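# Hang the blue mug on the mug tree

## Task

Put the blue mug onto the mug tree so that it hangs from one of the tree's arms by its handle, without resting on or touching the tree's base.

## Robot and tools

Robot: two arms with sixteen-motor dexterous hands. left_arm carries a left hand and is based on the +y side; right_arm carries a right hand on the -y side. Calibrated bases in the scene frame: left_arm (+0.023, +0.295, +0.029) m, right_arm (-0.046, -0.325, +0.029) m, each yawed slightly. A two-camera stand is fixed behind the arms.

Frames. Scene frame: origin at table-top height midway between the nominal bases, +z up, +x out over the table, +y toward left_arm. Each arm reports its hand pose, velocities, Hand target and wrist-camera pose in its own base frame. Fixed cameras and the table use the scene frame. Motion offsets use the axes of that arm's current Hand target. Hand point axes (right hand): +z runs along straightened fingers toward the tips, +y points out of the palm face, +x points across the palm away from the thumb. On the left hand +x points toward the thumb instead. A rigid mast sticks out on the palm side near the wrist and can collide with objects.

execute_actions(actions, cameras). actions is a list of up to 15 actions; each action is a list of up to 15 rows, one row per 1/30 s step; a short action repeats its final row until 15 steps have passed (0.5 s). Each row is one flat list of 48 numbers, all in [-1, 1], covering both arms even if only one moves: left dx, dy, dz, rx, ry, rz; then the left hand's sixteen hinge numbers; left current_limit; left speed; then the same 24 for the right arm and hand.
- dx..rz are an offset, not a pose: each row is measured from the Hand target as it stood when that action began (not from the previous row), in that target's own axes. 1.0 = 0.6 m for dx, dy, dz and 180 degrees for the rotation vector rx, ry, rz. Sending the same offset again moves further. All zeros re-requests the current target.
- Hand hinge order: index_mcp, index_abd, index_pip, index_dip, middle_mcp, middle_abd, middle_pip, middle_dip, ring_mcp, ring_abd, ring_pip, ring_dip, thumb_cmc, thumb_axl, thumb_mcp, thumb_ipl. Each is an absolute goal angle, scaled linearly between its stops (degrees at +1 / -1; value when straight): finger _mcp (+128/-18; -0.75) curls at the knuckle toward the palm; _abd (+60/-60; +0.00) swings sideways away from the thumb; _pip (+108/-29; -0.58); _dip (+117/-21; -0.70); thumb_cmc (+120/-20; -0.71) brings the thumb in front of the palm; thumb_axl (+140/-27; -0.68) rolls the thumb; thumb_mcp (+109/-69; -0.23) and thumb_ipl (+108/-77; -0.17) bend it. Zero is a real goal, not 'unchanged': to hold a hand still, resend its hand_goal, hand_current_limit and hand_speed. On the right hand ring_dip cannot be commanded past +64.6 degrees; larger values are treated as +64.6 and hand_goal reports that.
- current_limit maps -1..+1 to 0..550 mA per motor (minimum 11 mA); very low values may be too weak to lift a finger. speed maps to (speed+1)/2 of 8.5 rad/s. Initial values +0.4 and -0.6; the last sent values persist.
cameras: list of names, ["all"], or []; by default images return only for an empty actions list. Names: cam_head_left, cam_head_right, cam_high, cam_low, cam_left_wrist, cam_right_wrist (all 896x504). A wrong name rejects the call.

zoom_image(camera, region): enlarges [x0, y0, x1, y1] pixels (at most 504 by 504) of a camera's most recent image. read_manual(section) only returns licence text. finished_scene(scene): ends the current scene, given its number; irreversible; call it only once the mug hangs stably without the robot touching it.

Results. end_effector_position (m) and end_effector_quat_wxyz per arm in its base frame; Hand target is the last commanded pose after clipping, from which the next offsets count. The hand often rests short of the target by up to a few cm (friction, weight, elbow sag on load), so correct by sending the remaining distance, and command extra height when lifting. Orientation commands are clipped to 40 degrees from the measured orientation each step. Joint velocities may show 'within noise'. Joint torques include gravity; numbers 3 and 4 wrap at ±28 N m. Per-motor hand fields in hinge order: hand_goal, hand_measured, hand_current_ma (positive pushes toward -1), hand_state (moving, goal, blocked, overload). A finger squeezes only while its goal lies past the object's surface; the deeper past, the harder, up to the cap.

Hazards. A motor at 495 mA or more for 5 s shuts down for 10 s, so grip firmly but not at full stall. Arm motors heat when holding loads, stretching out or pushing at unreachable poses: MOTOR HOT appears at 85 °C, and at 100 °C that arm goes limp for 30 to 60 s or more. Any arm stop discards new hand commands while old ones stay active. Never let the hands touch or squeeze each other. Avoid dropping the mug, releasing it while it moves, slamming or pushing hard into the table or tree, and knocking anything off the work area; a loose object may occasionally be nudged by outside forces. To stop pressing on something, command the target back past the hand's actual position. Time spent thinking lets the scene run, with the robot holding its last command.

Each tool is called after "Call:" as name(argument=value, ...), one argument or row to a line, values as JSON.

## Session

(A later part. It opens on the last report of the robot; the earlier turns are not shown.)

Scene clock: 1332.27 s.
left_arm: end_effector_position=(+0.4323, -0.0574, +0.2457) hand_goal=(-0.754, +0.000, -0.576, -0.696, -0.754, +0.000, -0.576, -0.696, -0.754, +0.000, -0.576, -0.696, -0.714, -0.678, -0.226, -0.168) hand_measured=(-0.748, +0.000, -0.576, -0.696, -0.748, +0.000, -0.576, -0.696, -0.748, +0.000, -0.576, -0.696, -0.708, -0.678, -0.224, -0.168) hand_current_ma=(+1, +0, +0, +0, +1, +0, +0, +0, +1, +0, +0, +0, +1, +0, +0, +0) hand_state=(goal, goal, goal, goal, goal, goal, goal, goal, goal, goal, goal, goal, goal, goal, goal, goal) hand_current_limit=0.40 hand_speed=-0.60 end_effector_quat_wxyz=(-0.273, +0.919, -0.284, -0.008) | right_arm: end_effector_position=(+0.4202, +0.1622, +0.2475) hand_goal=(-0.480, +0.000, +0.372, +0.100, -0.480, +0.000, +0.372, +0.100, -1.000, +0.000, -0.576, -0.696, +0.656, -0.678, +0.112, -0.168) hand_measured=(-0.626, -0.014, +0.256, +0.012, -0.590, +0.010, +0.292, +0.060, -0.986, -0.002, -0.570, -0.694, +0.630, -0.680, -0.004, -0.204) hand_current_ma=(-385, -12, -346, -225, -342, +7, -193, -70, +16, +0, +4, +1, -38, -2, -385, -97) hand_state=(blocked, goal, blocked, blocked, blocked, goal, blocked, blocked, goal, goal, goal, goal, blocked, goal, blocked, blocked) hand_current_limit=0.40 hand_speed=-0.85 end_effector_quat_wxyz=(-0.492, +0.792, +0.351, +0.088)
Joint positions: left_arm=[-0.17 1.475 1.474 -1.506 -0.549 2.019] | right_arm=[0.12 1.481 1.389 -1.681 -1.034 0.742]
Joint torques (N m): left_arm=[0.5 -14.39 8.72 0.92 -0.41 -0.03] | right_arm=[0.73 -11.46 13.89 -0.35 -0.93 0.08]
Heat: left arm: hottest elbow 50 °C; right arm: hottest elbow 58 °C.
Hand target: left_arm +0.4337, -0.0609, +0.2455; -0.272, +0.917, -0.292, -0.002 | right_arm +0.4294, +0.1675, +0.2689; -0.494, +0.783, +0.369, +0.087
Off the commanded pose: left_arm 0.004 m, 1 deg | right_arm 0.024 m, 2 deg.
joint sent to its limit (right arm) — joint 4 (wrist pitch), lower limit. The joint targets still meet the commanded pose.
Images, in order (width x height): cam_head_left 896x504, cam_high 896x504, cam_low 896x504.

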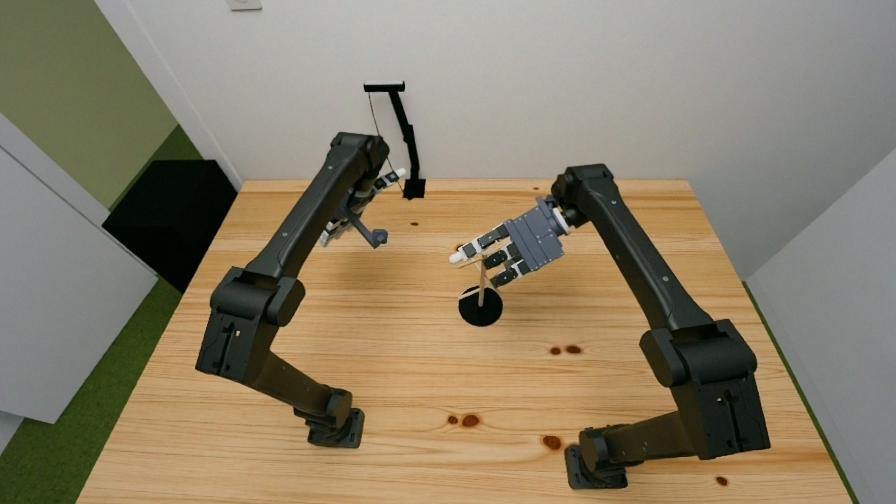

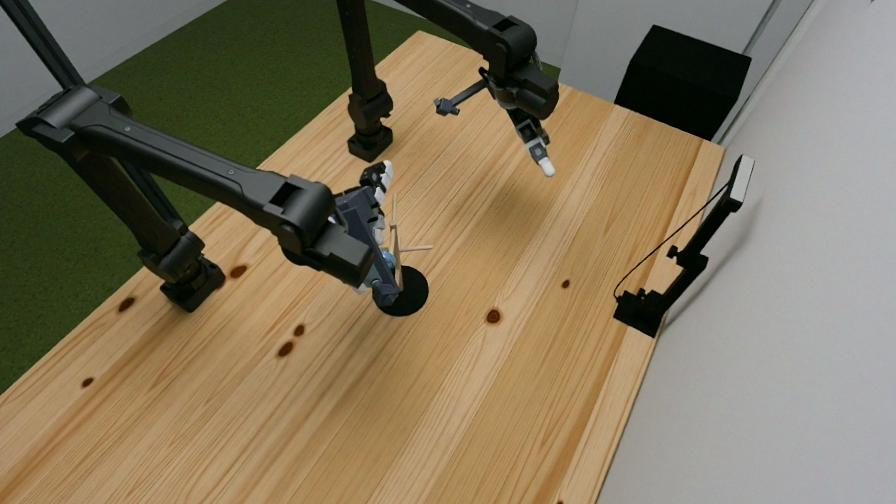

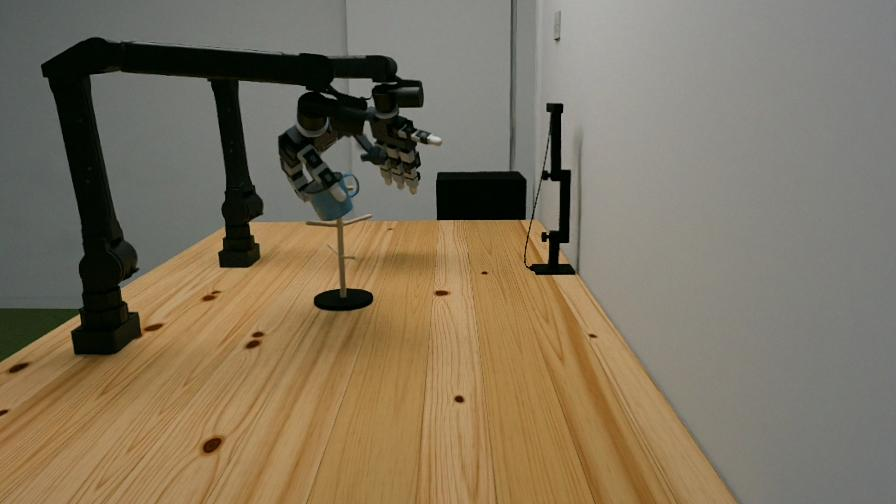

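Call:
execute_actions(
  actions=[],
  cameras=["cam_low","cam_high","cam_head_right"],
)

Call:
zoom_image(
  camera="cam_low",
  region=[250, 120, 410, 260],
)

Call:
zoom_image(
  camera="cam_high",
  region=[200, 100, 420, 240],
)

Scene clock: 1352.53 s.
left_arm: end_effector_position=(+0.4323, -0.0574, +0.2457) hand_goal=(-0.754, +0.000, -0.576, -0.696, -0.754, +0.000, -0.576, -0.696, -0.754, +0.000, -0.576, -0.696, -0.714, -0.678, -0.226, -0.168) hand_measured=(-0.748, +0.000, -0.576, -0.696, -0.748, +0.000, -0.576, -0.696, -0.748, +0.000, -0.576, -0.696, -0.708, -0.678, -0.224, -0.168) hand_current_ma=(+1, +0, +0, +0, +1, +0, +0, +0, +1, +0, +0, +0, +1, +0, +0, +0) hand_state=(goal, goal, goal, goal, goal, goal, goal, goal, goal, goal, goal, goal, goal, goal, goal, goal) hand_current_limit=0.40 hand_speed=-0.60 end_effector_quat_wxyz=(-0.273, +0.919, -0.284, -0.008) | right_arm: end_effector_position=(+0.4202, +0.1622, +0.2475) hand_goal=(-0.480, +0.000, +0.372, +0.100, -0.480, +0.000, +0.372, +0.100, -1.000, +0.000, -0.576, -0.696, +0.656, -0.678, +0.112, -0.168) hand_measured=(-0.626, -0.014, +0.256, +0.012, -0.590, +0.010, +0.292, +0.060, -0.986, -0.002, -0.570, -0.694, +0.630, -0.680, -0.004, -0.204) hand_current_ma=(-385, -12, -346, -225, -342, +7, -193, -70, +16, +0, +4, +1, -38, -2, -385, -97) hand_state=(blocked, goal, blocked, blocked, blocked, goal, blocked, blocked, goal, goal, goal, goal, blocked, goal, blocked, blocked) hand_current_limit=0.40 hand_speed=-0.85 end_effector_quat_wxyz=(-0.492, +0.792, +0.350, +0.088)
Joint positions: left_arm=[-0.17 1.475 1.474 -1.506 -0.549 2.019] | right_arm=[0.12 1.481 1.389 -1.681 -1.034 0.742]
Joint velocities: within noise
Joint torques (N m): left_arm=[0.38 -14.45 8.72 0.94 -0.41 -0.03] | right_arm=[1.14 -12.04 13.87 -0.5 -0.96 0.05]
Heat: left arm: hottest elbow 50 °C; right arm: hottest elbow 59 °C.
Hand target: left_arm +0.4337, -0.0609, +0.2455; -0.272, +0.917, -0.292, -0.002 | right_arm +0.4294, +0.1675, +0.2689; -0.494, +0.783, +0.369, +0.087
Off the commanded pose: left_arm 0.004 m, 1 deg | right_arm 0.024 m, 2 deg.
Images, in order (width x height): cam_head_right 896x504, cam_high 896x504, cam_low 896x504.

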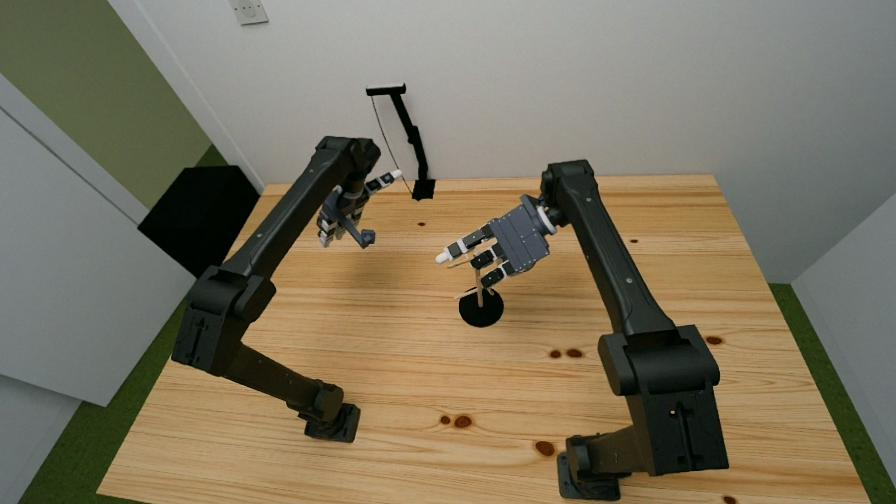

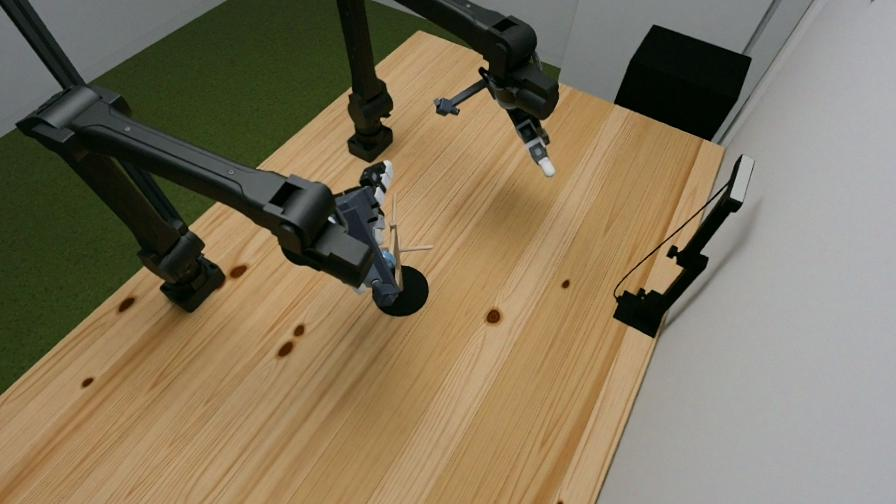

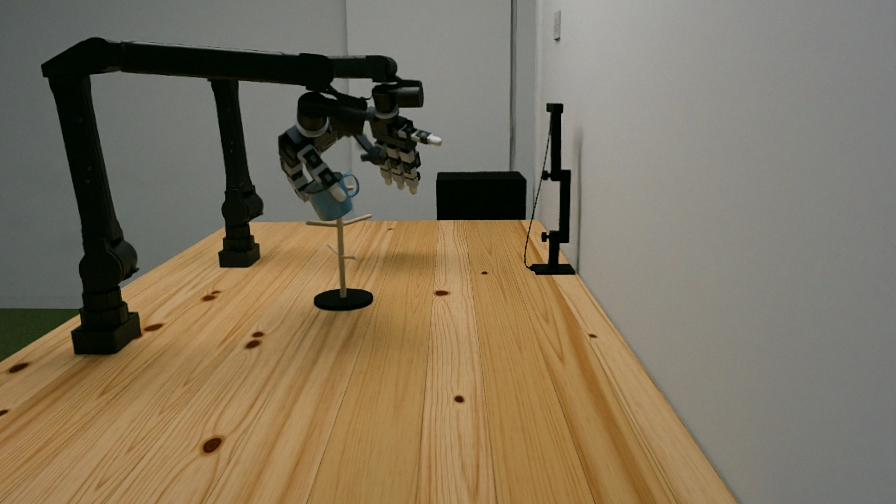

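Scaled by 3.150 from the camera's 896x504 image, which has a finer 1280x720 frame.

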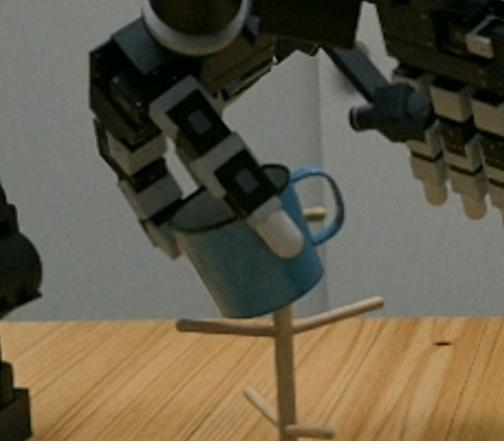

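Scaled by 2.291 from the camera's 896x504 image, which has a finer 1280x720 frame.

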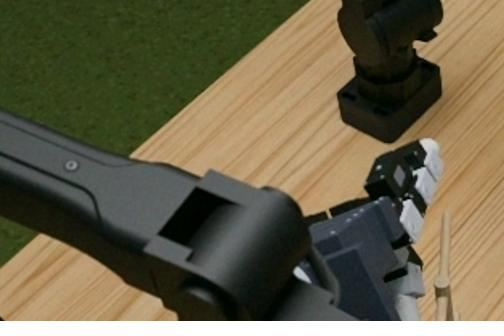

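Call:
execute_actions(
  actions=[
    [[0,0,0,0,0,0,-0.754,0,-0.576,-0.696,-0.754,0,-0.576,-0.696,-0.754,0,-0.576,-0.696,-0.714,-0.678,-0.226,-0.168,0.4,-0.6,0.0003,-0.0205,0.0463,0,0,0,-0.479,0,0.372,0.101,-0.479,0,0.372,0.101,-1,0,-0.576,-0.696,0.657,-0.678,0.112,-0.168,0.4,-0.85]],
  ],
  cameras=["cam_low","cam_high"],
)

Call:
zoom_image(
  camera="cam_low",
  region=[250, 120, 410, 260],
)

Call:
zoom_image(
  camera="cam_high",
  region=[320, 150, 480, 290],
)

Scene clock: 1366.57 s.
left_arm: end_effector_position=(+0.4323, -0.0574, +0.2457) hand_goal=(-0.754, +0.000, -0.576, -0.696, -0.754, +0.000, -0.576, -0.696, -0.754, +0.000, -0.576, -0.696, -0.714, -0.678, -0.226, -0.168) hand_measured=(-0.748, +0.000, -0.576, -0.696, -0.748, +0.000, -0.576, -0.696, -0.748, +0.000, -0.576, -0.696, -0.708, -0.678, -0.224, -0.168) hand_current_ma=(+1, +0, +0, +0, +1, +0, +0, +0, +1, +0, +0, +0, +1, +0, +0, +0) hand_state=(goal, goal, goal, goal, goal, goal, goal, goal, goal, goal, goal, goal, goal, goal, goal, goal) hand_current_limit=0.40 hand_speed=-0.60 end_effector_quat_wxyz=(-0.273, +0.919, -0.284, -0.008) | right_arm: end_effector_position=(+0.4085, +0.1892, +0.2466) hand_goal=(-0.480, +0.000, +0.372, +0.100, -0.480, +0.000, +0.372, +0.100, -1.000, +0.000, -0.576, -0.696, +0.656, -0.678, +0.112, -0.168) hand_measured=(-0.626, -0.014, +0.256, +0.012, -0.590, +0.010, +0.292, +0.060, -0.986, -0.002, -0.570, -0.694, +0.630, -0.680, -0.004, -0.204) hand_current_ma=(-385, -12, -346, -225, -342, +7, -193, -70, +16, +0, +4, +1, -38, -2, -385, -97) hand_state=(blocked, goal, blocked, blocked, blocked, goal, blocked, blocked, goal, goal, goal, goal, blocked, goal, blocked, blocked) hand_current_limit=0.40 hand_speed=-0.85 end_effector_quat_wxyz=(-0.495, +0.788, +0.360, +0.067)
Joint positions: left_arm=[-0.17 1.475 1.474 -1.506 -0.549 2.019] | right_arm=[0.187 1.481 1.389 -1.663 -1.037 0.795]
Joint torques (N m): left_arm=[0.44 -14.45 8.72 0.94 -0.4 -0.03] | right_arm=[0.32 -12.75 11.84 0.24 -1.44 0.06]
Heat: left arm: hottest elbow 50 °C; right arm: hottest elbow 59 °C.
Hand target: left_arm +0.4337, -0.0609, +0.2455; -0.272, +0.917, -0.292, -0.002 | right_arm +0.4149, +0.1938, +0.2639; -0.494, +0.783, +0.369, +0.087
Off the commanded pose: left_arm 0.004 m, 1 deg | right_arm 0.019 m, 3 deg.
Images, in order (width x height): cam_high 896x504, cam_low 896x504.

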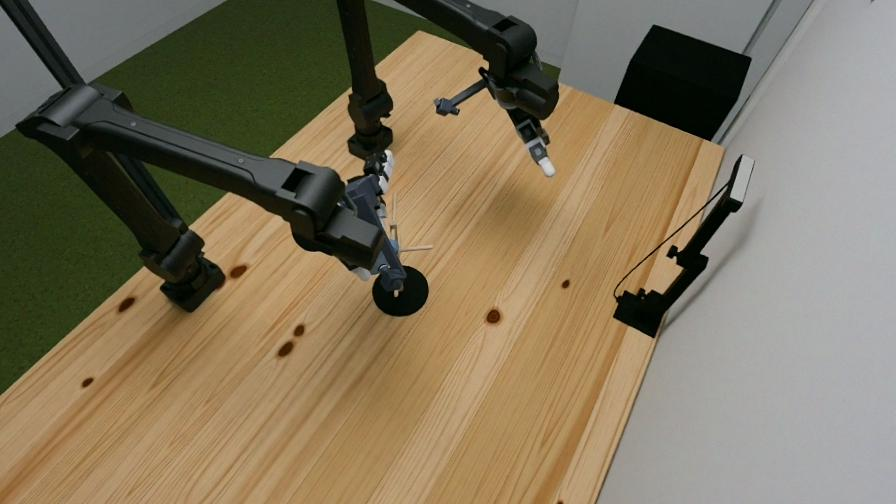

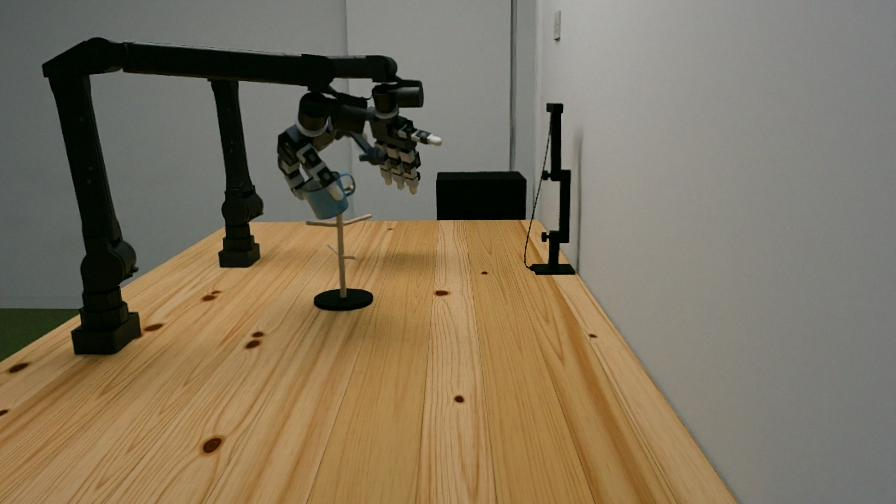

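Scaled by 3.150 from the camera's 896x504 image, which has a finer 1280x720 frame.

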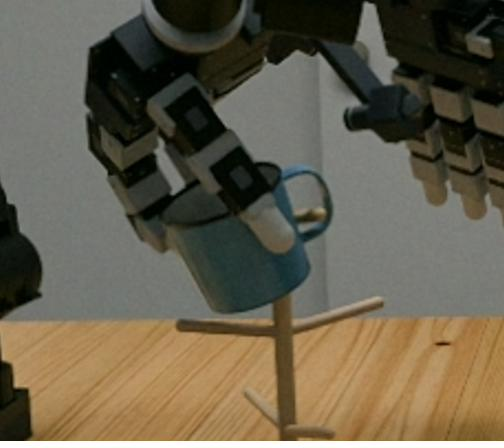

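Scaled by 3.150 from the camera's 896x504 image, which has a finer 1280x720 frame.

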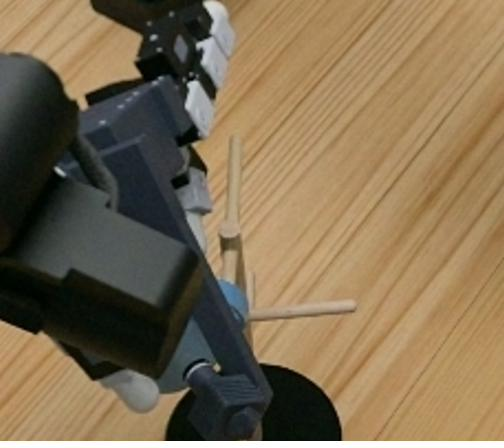

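Call:
zoom_image(
  camera="cam_low",
  region=[320, 160, 370, 210],
)

Call:
zoom_image(
  camera="cam_high",
  region=[360, 215, 420, 275],
)

Scaled by 10.080 from the camera's 896x504 image, which has a finer 1280x720 frame.

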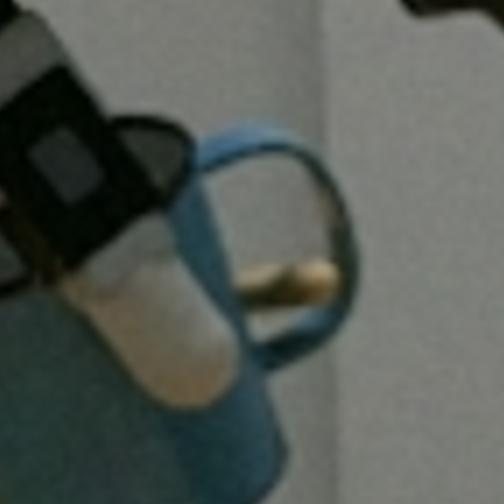

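Scaled by 8.400 from the camera's 896x504 image, which has a finer 1280x720 frame.

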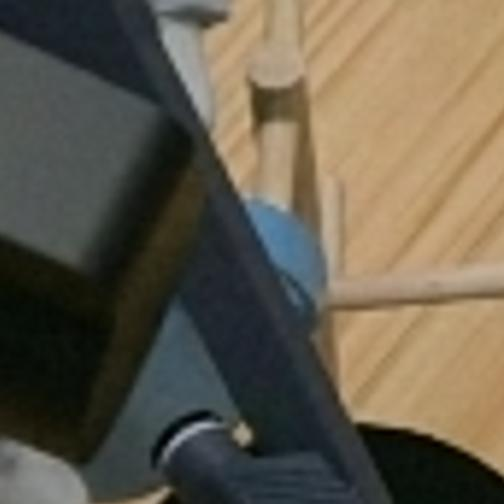

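Call:
execute_actions(
  actions=[
    [[0,0,0,0,0,0,-0.754,0,-0.576,-0.696,-0.754,0,-0.576,-0.696,-0.754,0,-0.576,-0.696,-0.714,-0.678,-0.226,-0.168,0.4,-0.6,-0.0208,0.0295,0.0207,0,0,0,-0.479,0,0.372,0.101,-0.479,0,0.372,0.101,-1,0,-0.576,-0.696,0.657,-0.678,0.112,-0.168,0.4,-0.85]],
  ],
  cameras=["cam_low","cam_high"],
)

Call:
zoom_image(
  camera="cam_low",
  region=[310, 150, 380, 220],
)

Call:
zoom_image(
  camera="cam_high",
  region=[360, 215, 420, 275],
)

Scene clock: 1382.57 s.
left_arm: end_effector_position=(+0.4323, -0.0574, +0.2457) hand_goal=(-0.754, +0.000, -0.576, -0.696, -0.754, +0.000, -0.576, -0.696, -0.754, +0.000, -0.576, -0.696, -0.714, -0.678, -0.226, -0.168) hand_measured=(-0.748, +0.000, -0.576, -0.696, -0.748, +0.000, -0.576, -0.696, -0.748, +0.000, -0.576, -0.696, -0.708, -0.678, -0.224, -0.168) hand_current_ma=(+1, +0, +0, +0, +1, +0, +0, +0, +1, +0, +0, +0, +1, +0, +0, +0) hand_state=(goal, goal, goal, goal, goal, goal, goal, goal, goal, goal, goal, goal, goal, goal, goal, goal) hand_current_limit=0.40 hand_speed=-0.60 end_effector_quat_wxyz=(-0.273, +0.919, -0.284, -0.008) | right_arm: end_effector_position=(+0.4130, +0.1900, +0.2320) hand_goal=(-0.480, +0.000, +0.372, +0.100, -0.480, +0.000, +0.372, +0.100, -1.000, +0.000, -0.576, -0.696, +0.656, -0.678, +0.112, -0.168) hand_measured=(-0.626, -0.014, +0.256, +0.012, -0.590, +0.010, +0.292, +0.060, -0.986, -0.002, -0.570, -0.694, +0.630, -0.680, -0.004, -0.204) hand_current_ma=(-385, -12, -346, -225, -342, +7, -193, -70, +16, +0, +4, +1, -38, -2, -385, -97) hand_state=(blocked, goal, blocked, blocked, blocked, goal, blocked, blocked, goal, goal, goal, goal, blocked, goal, blocked, blocked) hand_current_limit=0.40 hand_speed=-0.85 end_effector_quat_wxyz=(-0.493, +0.786, +0.366, +0.078)
Joint positions: left_arm=[-0.17 1.475 1.474 -1.506 -0.549 2.019] | right_arm=[0.187 1.481 1.351 -1.597 -1.037 0.797]
Joint torques (N m): left_arm=[0.44 -14.39 8.72 0.91 -0.41 -0.03] | right_arm=[0.26 -12.69 10.03 0.28 -1.44 0.08]
Heat: left arm: hottest elbow 50 °C; right arm: hottest elbow 59 °C.
Hand target: left_arm +0.4337, -0.0609, +0.2455; -0.272, +0.917, -0.292, -0.002 | right_arm +0.4149, +0.1938, +0.2388; -0.494, +0.783, +0.369, +0.087
Off the commanded pose: left_arm 0.004 m, 1 deg | right_arm 0.008 m, 1 deg.
Images, in order (width x height): cam_high 896x504, cam_low 896x504.

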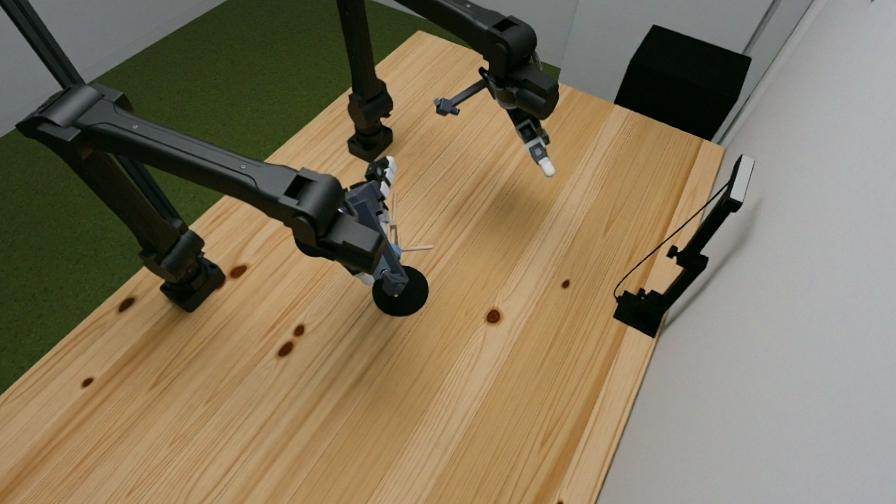

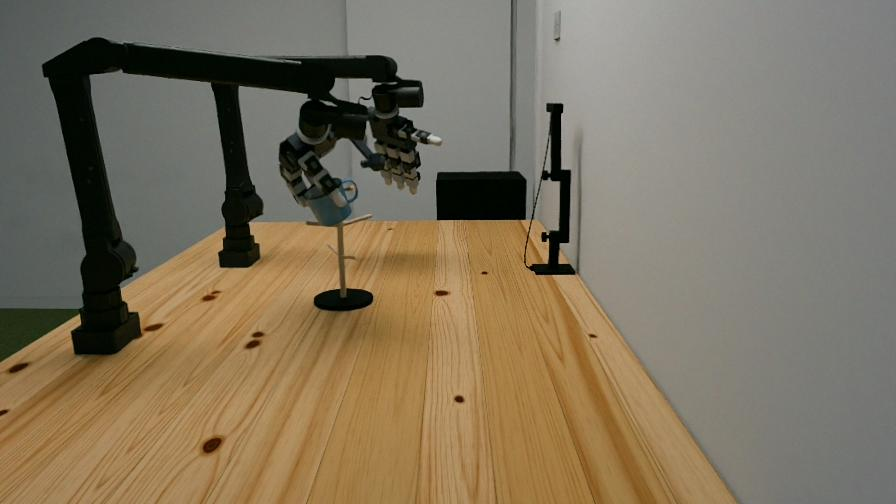

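Scaled by 7.200 from the camera's 896x504 image, which has a finer 1280x720 frame.

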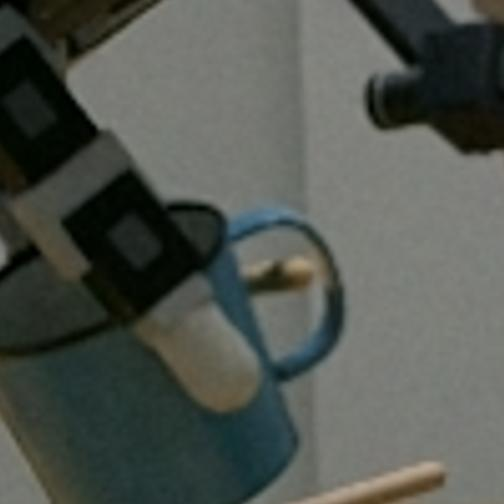

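Scaled by 8.400 from the camera's 896x504 image, which has a finer 1280x720 frame.

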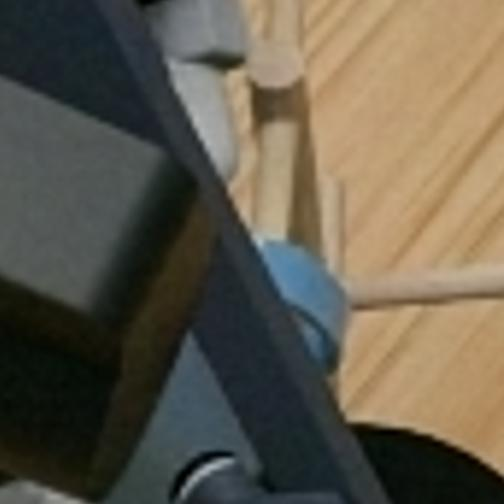

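Call:
execute_actions(
  actions=[
    [[0,0,0,0,0,0,-0.754,0,-0.576,-0.696,-0.754,0,-0.576,-0.696,-0.754,0,-0.576,-0.696,-0.714,-0.678,-0.226,-0.168,0.4,-0.6,-0.0085,0.012,0.0085,0,0,0,-0.479,0,0.372,0.101,-0.479,0,0.372,0.101,-1,0,-0.576,-0.696,0.657,-0.678,0.112,-0.168,0.4,-0.85]],
  ],
  cameras=["cam_low","cam_high"],
)

Call:
zoom_image(
  camera="cam_low",
  region=[310, 150, 380, 220],
)

Scene clock: 1387.00 s.
left_arm: end_effector_position=(+0.4323, -0.0574, +0.2457) hand_goal=(-0.754, +0.000, -0.576, -0.696, -0.754, +0.000, -0.576, -0.696, -0.754, +0.000, -0.576, -0.696, -0.714, -0.678, -0.226, -0.168) hand_measured=(-0.748, +0.000, -0.576, -0.696, -0.748, +0.000, -0.576, -0.696, -0.748, +0.000, -0.576, -0.696, -0.708, -0.678, -0.224, -0.168) hand_current_ma=(+1, +0, +0, +0, +1, +0, +0, +0, +1, +0, +0, +0, +1, +0, +0, +0) hand_state=(goal, goal, goal, goal, goal, goal, goal, goal, goal, goal, goal, goal, goal, goal, goal, goal) hand_current_limit=0.40 hand_speed=-0.60 end_effector_quat_wxyz=(-0.273, +0.919, -0.284, -0.008) | right_arm: end_effector_position=(+0.4127, +0.1899, +0.2235) hand_goal=(-0.480, +0.000, +0.372, +0.100, -0.480, +0.000, +0.372, +0.100, -1.000, +0.000, -0.576, -0.696, +0.656, -0.678, +0.112, -0.168) hand_measured=(-0.626, -0.014, +0.256, +0.012, -0.590, +0.010, +0.292, +0.060, -0.986, -0.002, -0.570, -0.694, +0.630, -0.680, -0.004, -0.204) hand_current_ma=(-385, -12, -346, -225, -342, +7, -193, -70, +16, +0, +4, +1, -38, -2, -385, -97) hand_state=(blocked, goal, blocked, blocked, blocked, goal, blocked, blocked, goal, goal, goal, goal, blocked, goal, blocked, blocked) hand_current_limit=0.40 hand_speed=-0.85 end_effector_quat_wxyz=(-0.492, +0.786, +0.366, +0.079)
Joint positions: left_arm=[-0.17 1.475 1.474 -1.506 -0.549 2.019] | right_arm=[0.187 1.481 1.328 -1.571 -1.037 0.798]
Joint torques (N m): left_arm=[0.56 -14.39 8.72 0.92 -0.41 -0.02] | right_arm=[0.26 -12.04 9.77 0.44 -1.44 0.06]
Heat: left arm: hottest elbow 50 °C; right arm: hottest elbow 59 °C.
Hand target: left_arm +0.4337, -0.0609, +0.2455; -0.272, +0.917, -0.292, -0.002 | right_arm +0.4150, +0.1938, +0.2287; -0.494, +0.783, +0.369, +0.087
Off the commanded pose: left_arm 0.004 m, 1 deg | right_arm 0.007 m, 1 deg.
Images, in order (width x height): cam_high 896x504, cam_low 896x504.

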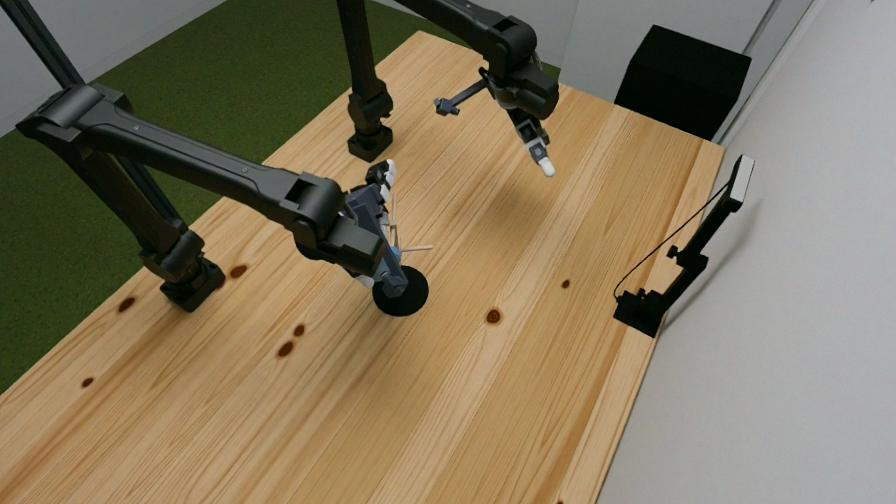

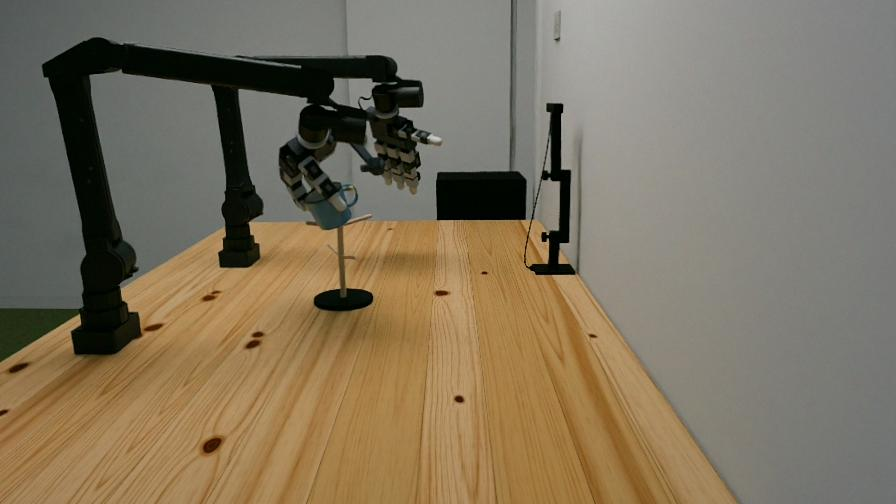

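Scaled by 7.200 from the camera's 896x504 image, which has a finer 1280x720 frame.

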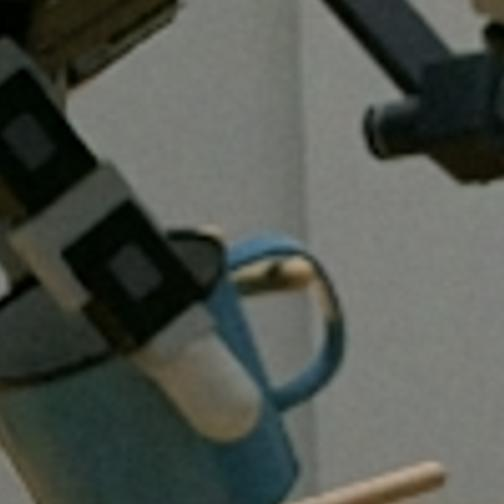

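Call:
execute_actions(
  actions=[
    [[0,0,0,0,0,0,-0.754,0,-0.576,-0.696,-0.754,0,-0.576,-0.696,-0.754,0,-0.576,-0.696,-0.714,-0.678,-0.226,-0.168,0.4,-0.6,-0.0033,0.0047,0.0033,0,0,0,-0.479,0,0.372,0.101,-0.479,0,0.372,0.101,-1,0,-0.576,-0.696,0.657,-0.678,0.112,-0.168,0.4,-0.85]],
  ],
  cameras=[],
)

Call:
execute_actions(
  actions=[
    [[0,0,0,0,0,0,-0.754,0,-0.576,-0.696,-0.754,0,-0.576,-0.696,-0.754,0,-0.576,-0.696,-0.714,-0.678,-0.226,-0.168,0.4,-0.6,0,0,0,0,0,0,-0.685,0,0.197,-0.05,-0.685,0,0.197,-0.05,-1,0,-0.576,-0.696,0.657,-0.678,-0.07,-0.168,0.4,-0.9]],
  ],
  cameras=["cam_low","cam_high"],
)

Call:
zoom_image(
  camera="cam_low",
  region=[260, 130, 400, 270],
)

Scene clock: 1401.83 s.
left_arm: end_effector_position=(+0.4323, -0.0574, +0.2457) hand_goal=(-0.754, +0.000, -0.576, -0.696, -0.754, +0.000, -0.576, -0.696, -0.754, +0.000, -0.576, -0.696, -0.714, -0.678, -0.226, -0.168) hand_measured=(-0.748, +0.000, -0.576, -0.696, -0.748, +0.000, -0.576, -0.696, -0.748, +0.000, -0.576, -0.696, -0.708, -0.678, -0.224, -0.168) hand_current_ma=(+1, +0, +0, +0, +1, +0, +0, +0, +1, +0, +0, +0, +1, +0, +0, +0) hand_state=(goal, goal, goal, goal, goal, goal, goal, goal, goal, goal, goal, goal, goal, goal, goal, goal) hand_current_limit=0.40 hand_speed=-0.60 end_effector_quat_wxyz=(-0.273, +0.919, -0.284, -0.008) | right_arm: end_effector_position=(+0.4136, +0.1901, +0.2214) hand_goal=(-0.480, +0.000, +0.372, +0.100, -0.480, +0.000, +0.372, +0.100, -1.000, +0.000, -0.576, -0.696, +0.656, -0.678, +0.112, -0.168) hand_measured=(-0.626, -0.014, +0.256, +0.012, -0.590, +0.010, +0.292, +0.060, -0.986, -0.002, -0.570, -0.694, +0.630, -0.680, -0.004, -0.204) hand_current_ma=(-385, -12, -346, -225, -342, +7, -193, -70, +16, +0, +4, +1, -38, -2, -385, -97) hand_state=(blocked, goal, blocked, blocked, blocked, goal, blocked, blocked, goal, goal, goal, goal, blocked, goal, blocked, blocked) hand_current_limit=0.40 hand_speed=-0.85 end_effector_quat_wxyz=(-0.492, +0.785, +0.368, +0.082)
Joint positions: left_arm=[-0.17 1.475 1.474 -1.506 -0.549 2.019] | right_arm=[0.187 1.481 1.322 -1.559 -1.037 0.798]
Joint torques (N m): left_arm=[0.44 -14.39 8.7 0.94 -0.41 -0.03] | right_arm=[0.67 -11.81 9.65 0.31 -1.46 0.06]
Heat: left arm: hottest elbow 50 °C; right arm: hottest elbow 58 °C.
Hand target: left_arm +0.4337, -0.0609, +0.2455; -0.272, +0.917, -0.292, -0.002 | right_arm +0.4149, +0.1938, +0.2247; -0.494, +0.783, +0.369, +0.087
Off the commanded pose: left_arm 0.004 m, 1 deg | right_arm 0.005 m, 1 deg.
No camera images: "cameras" was empty.

Scene clock: 1402.93 s.
left_arm: end_effector_position=(+0.4323, -0.0574, +0.2457) hand_goal=(-0.754, +0.000, -0.576, -0.696, -0.754, +0.000, -0.576, -0.696, -0.754, +0.000, -0.576, -0.696, -0.714, -0.678, -0.226, -0.168) hand_measured=(-0.748, +0.000, -0.576, -0.696, -0.748, +0.000, -0.576, -0.696, -0.748, +0.000, -0.576, -0.696, -0.708, -0.678, -0.224, -0.168) hand_current_ma=(+1, +0, +0, +0, +1, +0, +0, +0, +1, +0, +0, +0, +1, +0, +0, +0) hand_state=(goal, goal, goal, goal, goal, goal, goal, goal, goal, goal, goal, goal, goal, goal, goal, goal) hand_current_limit=0.40 hand_speed=-0.60 end_effector_quat_wxyz=(-0.273, +0.919, -0.284, -0.008) | right_arm: end_effector_position=(+0.4137, +0.1898, +0.2215) hand_goal=(-0.686, +0.000, +0.196, -0.050, -0.686, +0.000, +0.196, -0.050, -1.000, +0.000, -0.576, -0.696, +0.656, -0.678, -0.070, -0.168) hand_measured=(-0.680, -0.006, +0.198, -0.048, -0.650, -0.002, +0.218, -0.038, -0.986, -0.002, -0.570, -0.694, +0.646, -0.680, -0.066, -0.170) hand_current_ma=(+5, -4, +1, +1, +62, -1, +28, +12, +16, +0, +4, +1, -10, -2, +3, -1) hand_state=(goal, goal, goal, goal, blocked, goal, blocked, goal, goal, goal, goal, goal, goal, goal, goal, goal) hand_current_limit=0.40 hand_speed=-0.90 end_effector_quat_wxyz=(-0.492, +0.785, +0.366, +0.082)
Joint positions: left_arm=[-0.17 1.475 1.474 -1.506 -0.549 2.019] | right_arm=[0.186 1.481 1.322 -1.559 -1.038 0.8]
Joint torques (N m): left_arm=[0.38 -14.39 8.73 0.95 -0.41 -0.03] | right_arm=[0.56 -11.87 9.51 0.4 -1.37 0.04]
Heat: left arm: hottest elbow 50 °C; right arm: hottest elbow 58 °C.
Hand target: left_arm +0.4337, -0.0609, +0.2455; -0.272, +0.917, -0.292, -0.002 | right_arm +0.4149, +0.1939, +0.2247; -0.494, +0.783, +0.369, +0.087
Off the commanded pose: left_arm 0.004 m, 1 deg | right_arm 0.005 m, 1 deg.
Images, in order (width x height): cam_high 896x504, cam_low 896x504.

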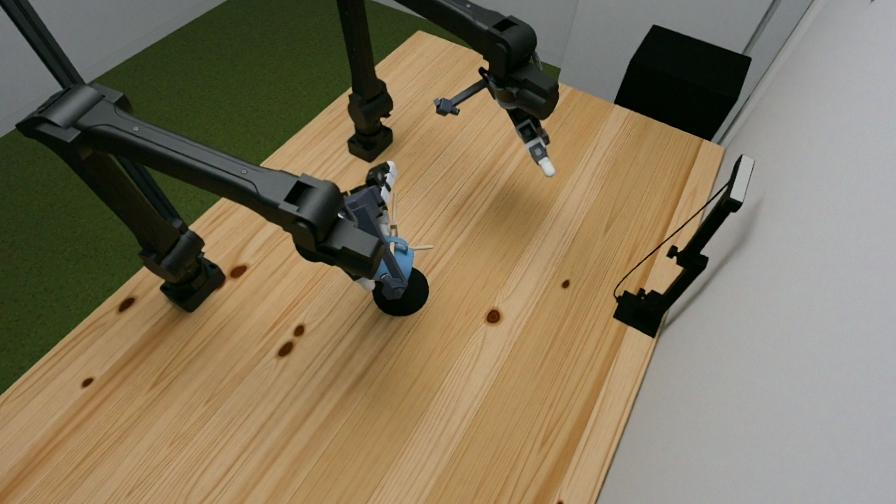

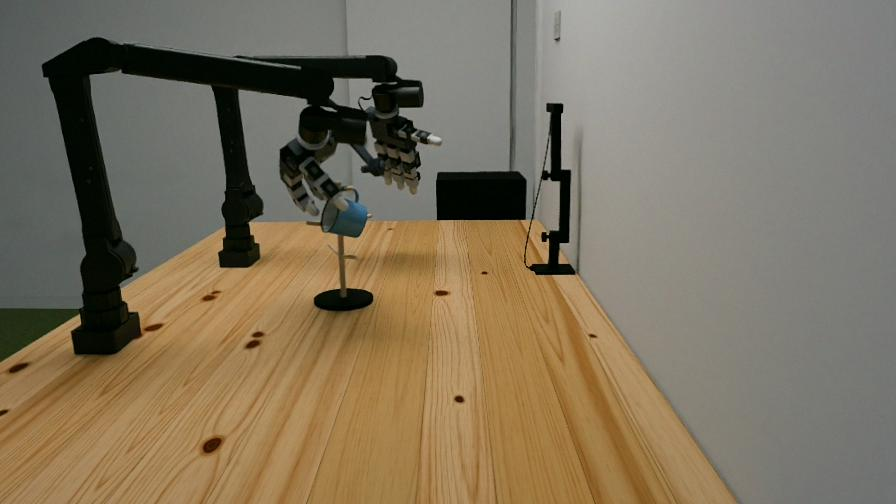

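Scaled by 3.600 from the camera's 896x504 image, which has a finer 1280x720 frame.

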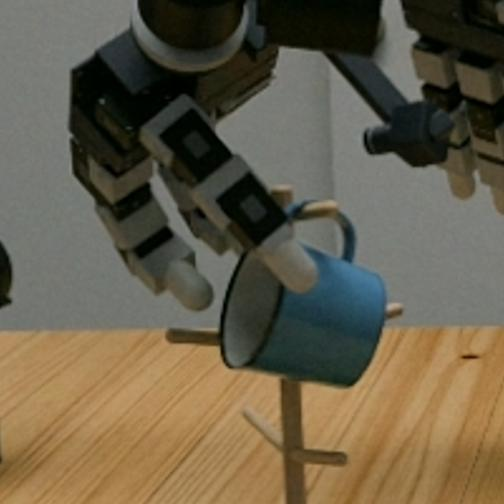

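Call:
execute_actions(
  actions=[
    [[0,0,0,0,0,0,-0.754,0,-0.576,-0.696,-0.754,0,-0.576,-0.696,-0.754,0,-0.576,-0.696,-0.714,-0.678,-0.226,-0.168,0.4,-0.6,0,0,0,0,0,0,-0.71,0,0.197,-0.05,-0.65,0,0.218,-0.038,-1,0,-0.576,-0.696,0.657,-0.678,-0.225,-0.168,0.4,-0.9]],
    [[0,0,0,0,0,0,-0.754,0,-0.576,-0.696,-0.754,0,-0.576,-0.696,-0.754,0,-0.576,-0.696,-0.714,-0.678,-0.226,-0.168,0.4,-0.6,0,-0.041,-0.029,0,0,0,-0.71,0,0.197,-0.05,-0.65,0,0.218,-0.038,-1,0,-0.576,-0.696,0.657,-0.678,-0.225,-0.168,0.4,-0.9]],
  ],
  cameras=["cam_low","cam_high"],
)

Call:
zoom_image(
  camera="cam_low",
  region=[260, 130, 400, 270],
)

Call:
zoom_image(
  camera="cam_high",
  region=[320, 150, 480, 290],
)

Scene clock: 1412.37 s.
left_arm: end_effector_position=(+0.4323, -0.0574, +0.2457) hand_goal=(-0.754, +0.000, -0.576, -0.696, -0.754, +0.000, -0.576, -0.696, -0.754, +0.000, -0.576, -0.696, -0.714, -0.678, -0.226, -0.168) hand_measured=(-0.748, +0.000, -0.576, -0.696, -0.748, +0.000, -0.576, -0.696, -0.748, +0.000, -0.576, -0.696, -0.708, -0.678, -0.224, -0.168) hand_current_ma=(+1, +0, +0, +0, +1, +0, +0, +0, +1, +0, +0, +0, +1, +0, +0, +0) hand_state=(goal, goal, goal, goal, goal, goal, goal, goal, goal, goal, goal, goal, goal, goal, goal, goal) hand_current_limit=0.40 hand_speed=-0.60 end_effector_quat_wxyz=(-0.273, +0.919, -0.284, -0.008) | right_arm: end_effector_position=(+0.3951, +0.1864, +0.2372) hand_goal=(-0.710, +0.000, +0.196, -0.050, -0.650, +0.000, +0.218, -0.038, -1.000, +0.000, -0.576, -0.696, +0.656, -0.678, -0.226, -0.168) hand_measured=(-0.698, -0.006, +0.198, -0.048, -0.646, -0.002, +0.220, -0.036, -0.986, -0.002, -0.570, -0.694, +0.646, -0.680, -0.220, -0.170) hand_current_ma=(+14, -3, +1, +1, +2, -1, +1, +1, +16, +0, +4, +1, -10, -1, +6, -1) hand_state=(goal, goal, goal, goal, goal, goal, goal, goal, goal, goal, goal, goal, goal, goal, goal, goal) hand_current_limit=0.40 hand_speed=-0.90 end_effector_quat_wxyz=(-0.495, +0.787, +0.361, +0.071)
Joint positions: left_arm=[-0.17 1.475 1.474 -1.506 -0.549 2.019] | right_arm=[0.186 1.442 1.322 -1.626 -1.038 0.796]
Joint torques (N m): left_arm=[0.44 -14.39 8.72 0.94 -0.41 -0.03] | right_arm=[-0.44 -11.69 11.79 -0.5 -1.28 -0.22]
Heat: left arm: hottest elbow 50 °C; right arm: hottest elbow 58 °C.
Hand target: left_arm +0.4337, -0.0609, +0.2455; -0.272, +0.917, -0.292, -0.002 | right_arm +0.4025, +0.1852, +0.2509; -0.494, +0.783, +0.369, +0.087
Off the commanded pose: left_arm 0.004 m, 1 deg | right_arm 0.016 m, 2 deg.
Images, in order (width x height): cam_high 896x504, cam_low 896x504.

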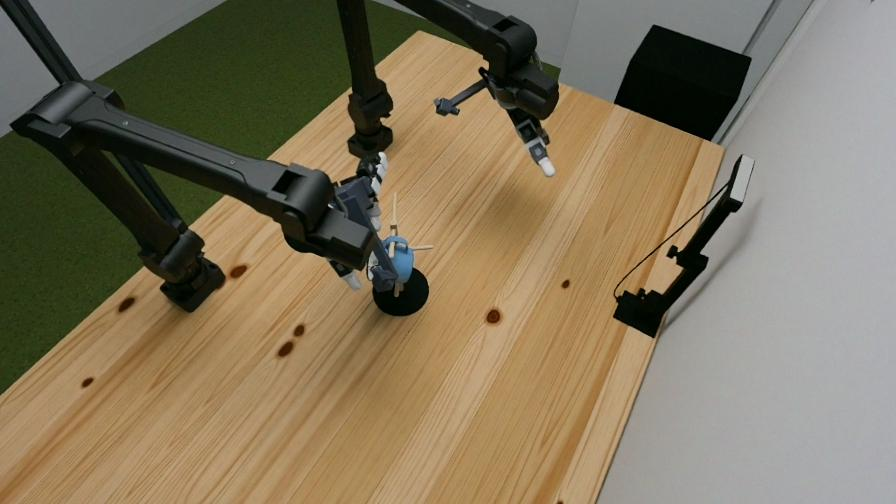

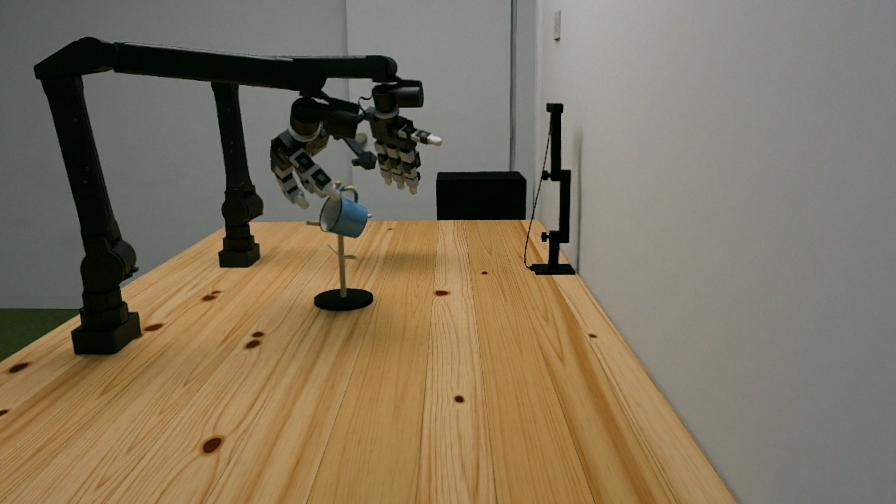

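Scaled by 3.600 from the camera's 896x504 image, which has a finer 1280x720 frame.

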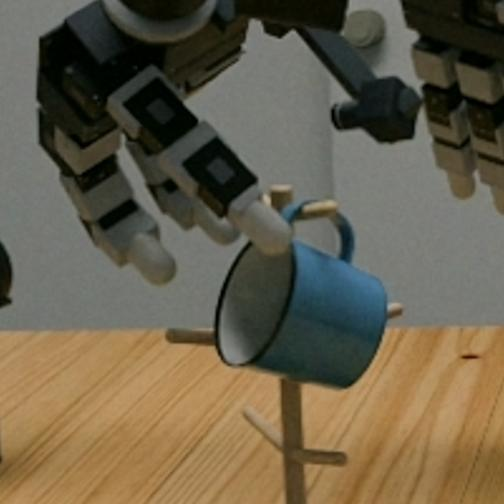

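Scaled by 3.150 from the camera's 896x504 image, which has a finer 1280x720 frame.

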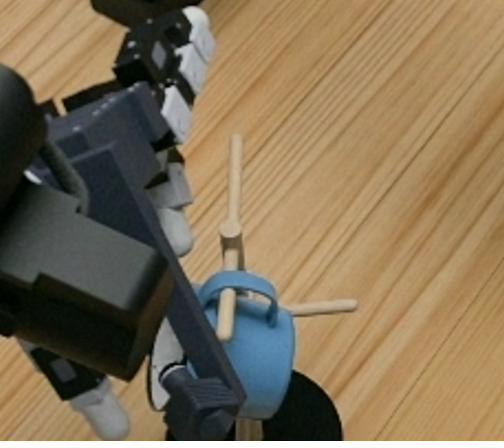

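Call:
execute_actions(
  actions=[
    [[0,0,0,0,0,0,-0.754,0,-0.576,-0.696,-0.754,0,-0.576,-0.696,-0.754,0,-0.576,-0.696,-0.714,-0.678,-0.226,-0.168,0.4,-0.6,-0.053,-0.0885,-0.0615,0,0,0,-0.71,0,0.197,-0.05,-0.65,0,0.218,-0.038,-1,0,-0.576,-0.696,0.657,-0.678,-0.225,-0.168,0.4,-0.9]],
  ],
  cameras=["cam_low","cam_high"],
)

Scene clock: 1416.77 s.
left_arm: end_effector_position=(+0.4323, -0.0574, +0.2457) hand_goal=(-0.754, +0.000, -0.576, -0.696, -0.754, +0.000, -0.576, -0.696, -0.754, +0.000, -0.576, -0.696, -0.714, -0.678, -0.226, -0.168) hand_measured=(-0.748, +0.000, -0.576, -0.696, -0.748, +0.000, -0.576, -0.696, -0.748, +0.000, -0.576, -0.696, -0.708, -0.678, -0.224, -0.168) hand_current_ma=(+1, +0, +0, +0, +1, +0, +0, +0, +1, +0, +0, +0, +1, +0, +0, +0) hand_state=(goal, goal, goal, goal, goal, goal, goal, goal, goal, goal, goal, goal, goal, goal, goal, goal) hand_current_limit=0.40 hand_speed=-0.60 end_effector_quat_wxyz=(-0.273, +0.919, -0.284, -0.008) | right_arm: end_effector_position=(+0.3526, +0.1586, +0.2959) hand_goal=(-0.710, +0.000, +0.196, -0.050, -0.650, +0.000, +0.218, -0.038, -1.000, +0.000, -0.576, -0.696, +0.656, -0.678, -0.226, -0.168) hand_measured=(-0.700, -0.006, +0.198, -0.048, -0.646, -0.002, +0.220, -0.036, -0.986, -0.002, -0.570, -0.694, +0.648, -0.680, -0.222, -0.170) hand_current_ma=(+11, -3, +1, +1, +3, -1, +1, +1, +17, +0, +4, +1, -7, -1, +5, -1) hand_state=(goal, goal, goal, goal, goal, goal, goal, goal, goal, goal, goal, goal, goal, goal, goal, goal) hand_current_limit=0.40 hand_speed=-0.90 end_effector_quat_wxyz=(-0.476, +0.788, +0.369, +0.126)
Joint positions: left_arm=[-0.17 1.475 1.474 -1.506 -0.549 2.019] | right_arm=[0.138 1.237 1.281 -1.683 -1.028 0.796]
Joint torques (N m): left_arm=[0.44 -14.39 8.73 0.94 -0.41 -0.03] | right_arm=[-1.49 -7.36 9.44 -0.25 -0.8 0.1]
Heat: left arm: hottest elbow 50 °C; right arm: hottest elbow 58 °C.
Hand target: left_arm +0.4337, -0.0609, +0.2455; -0.272, +0.917, -0.292, -0.002 | right_arm +0.3531, +0.1515, +0.2910; -0.494, +0.783, +0.369, +0.087
Off the commanded pose: left_arm 0.004 m, 1 deg | right_arm 0.009 m, 5 deg.
joint sent to its limit (right arm) — joint 4 (wrist pitch), lower limit. The joint targets are off in orientation, not in position.
Images, in order (width x height): cam_high 896x504, cam_low 896x504.

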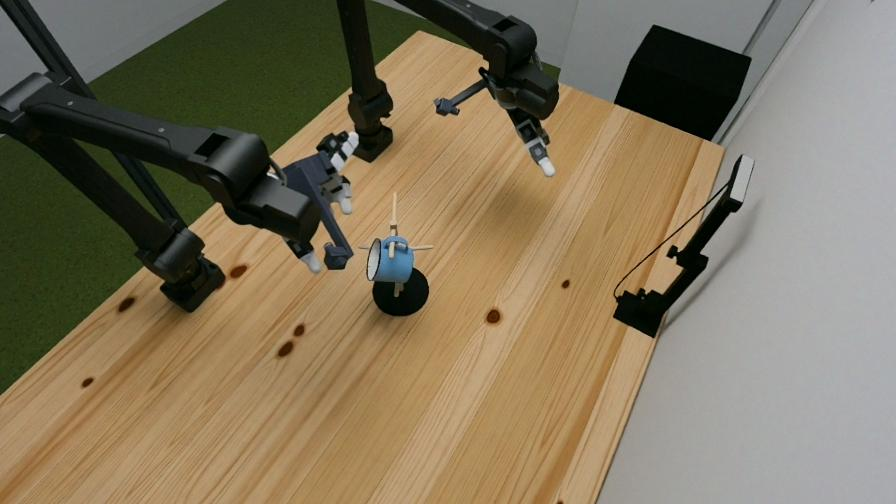

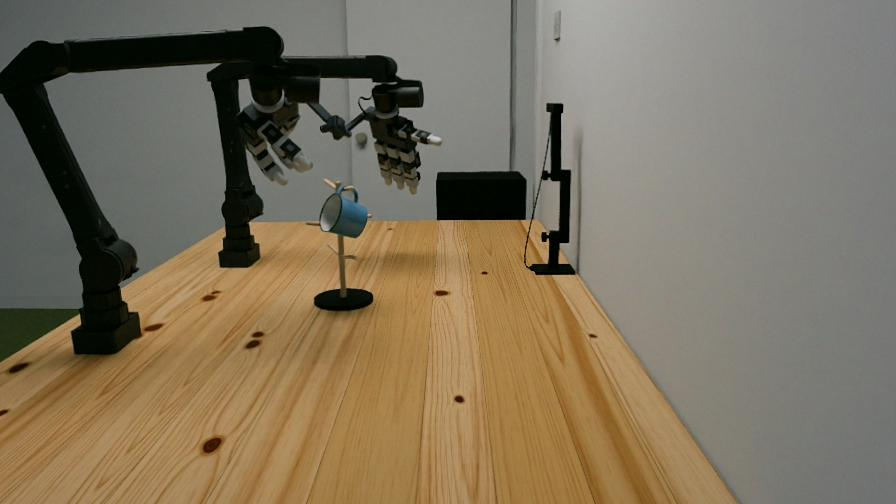

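Call:
finished_scene(
  scene=1,
)

The scene is finished: the task was done.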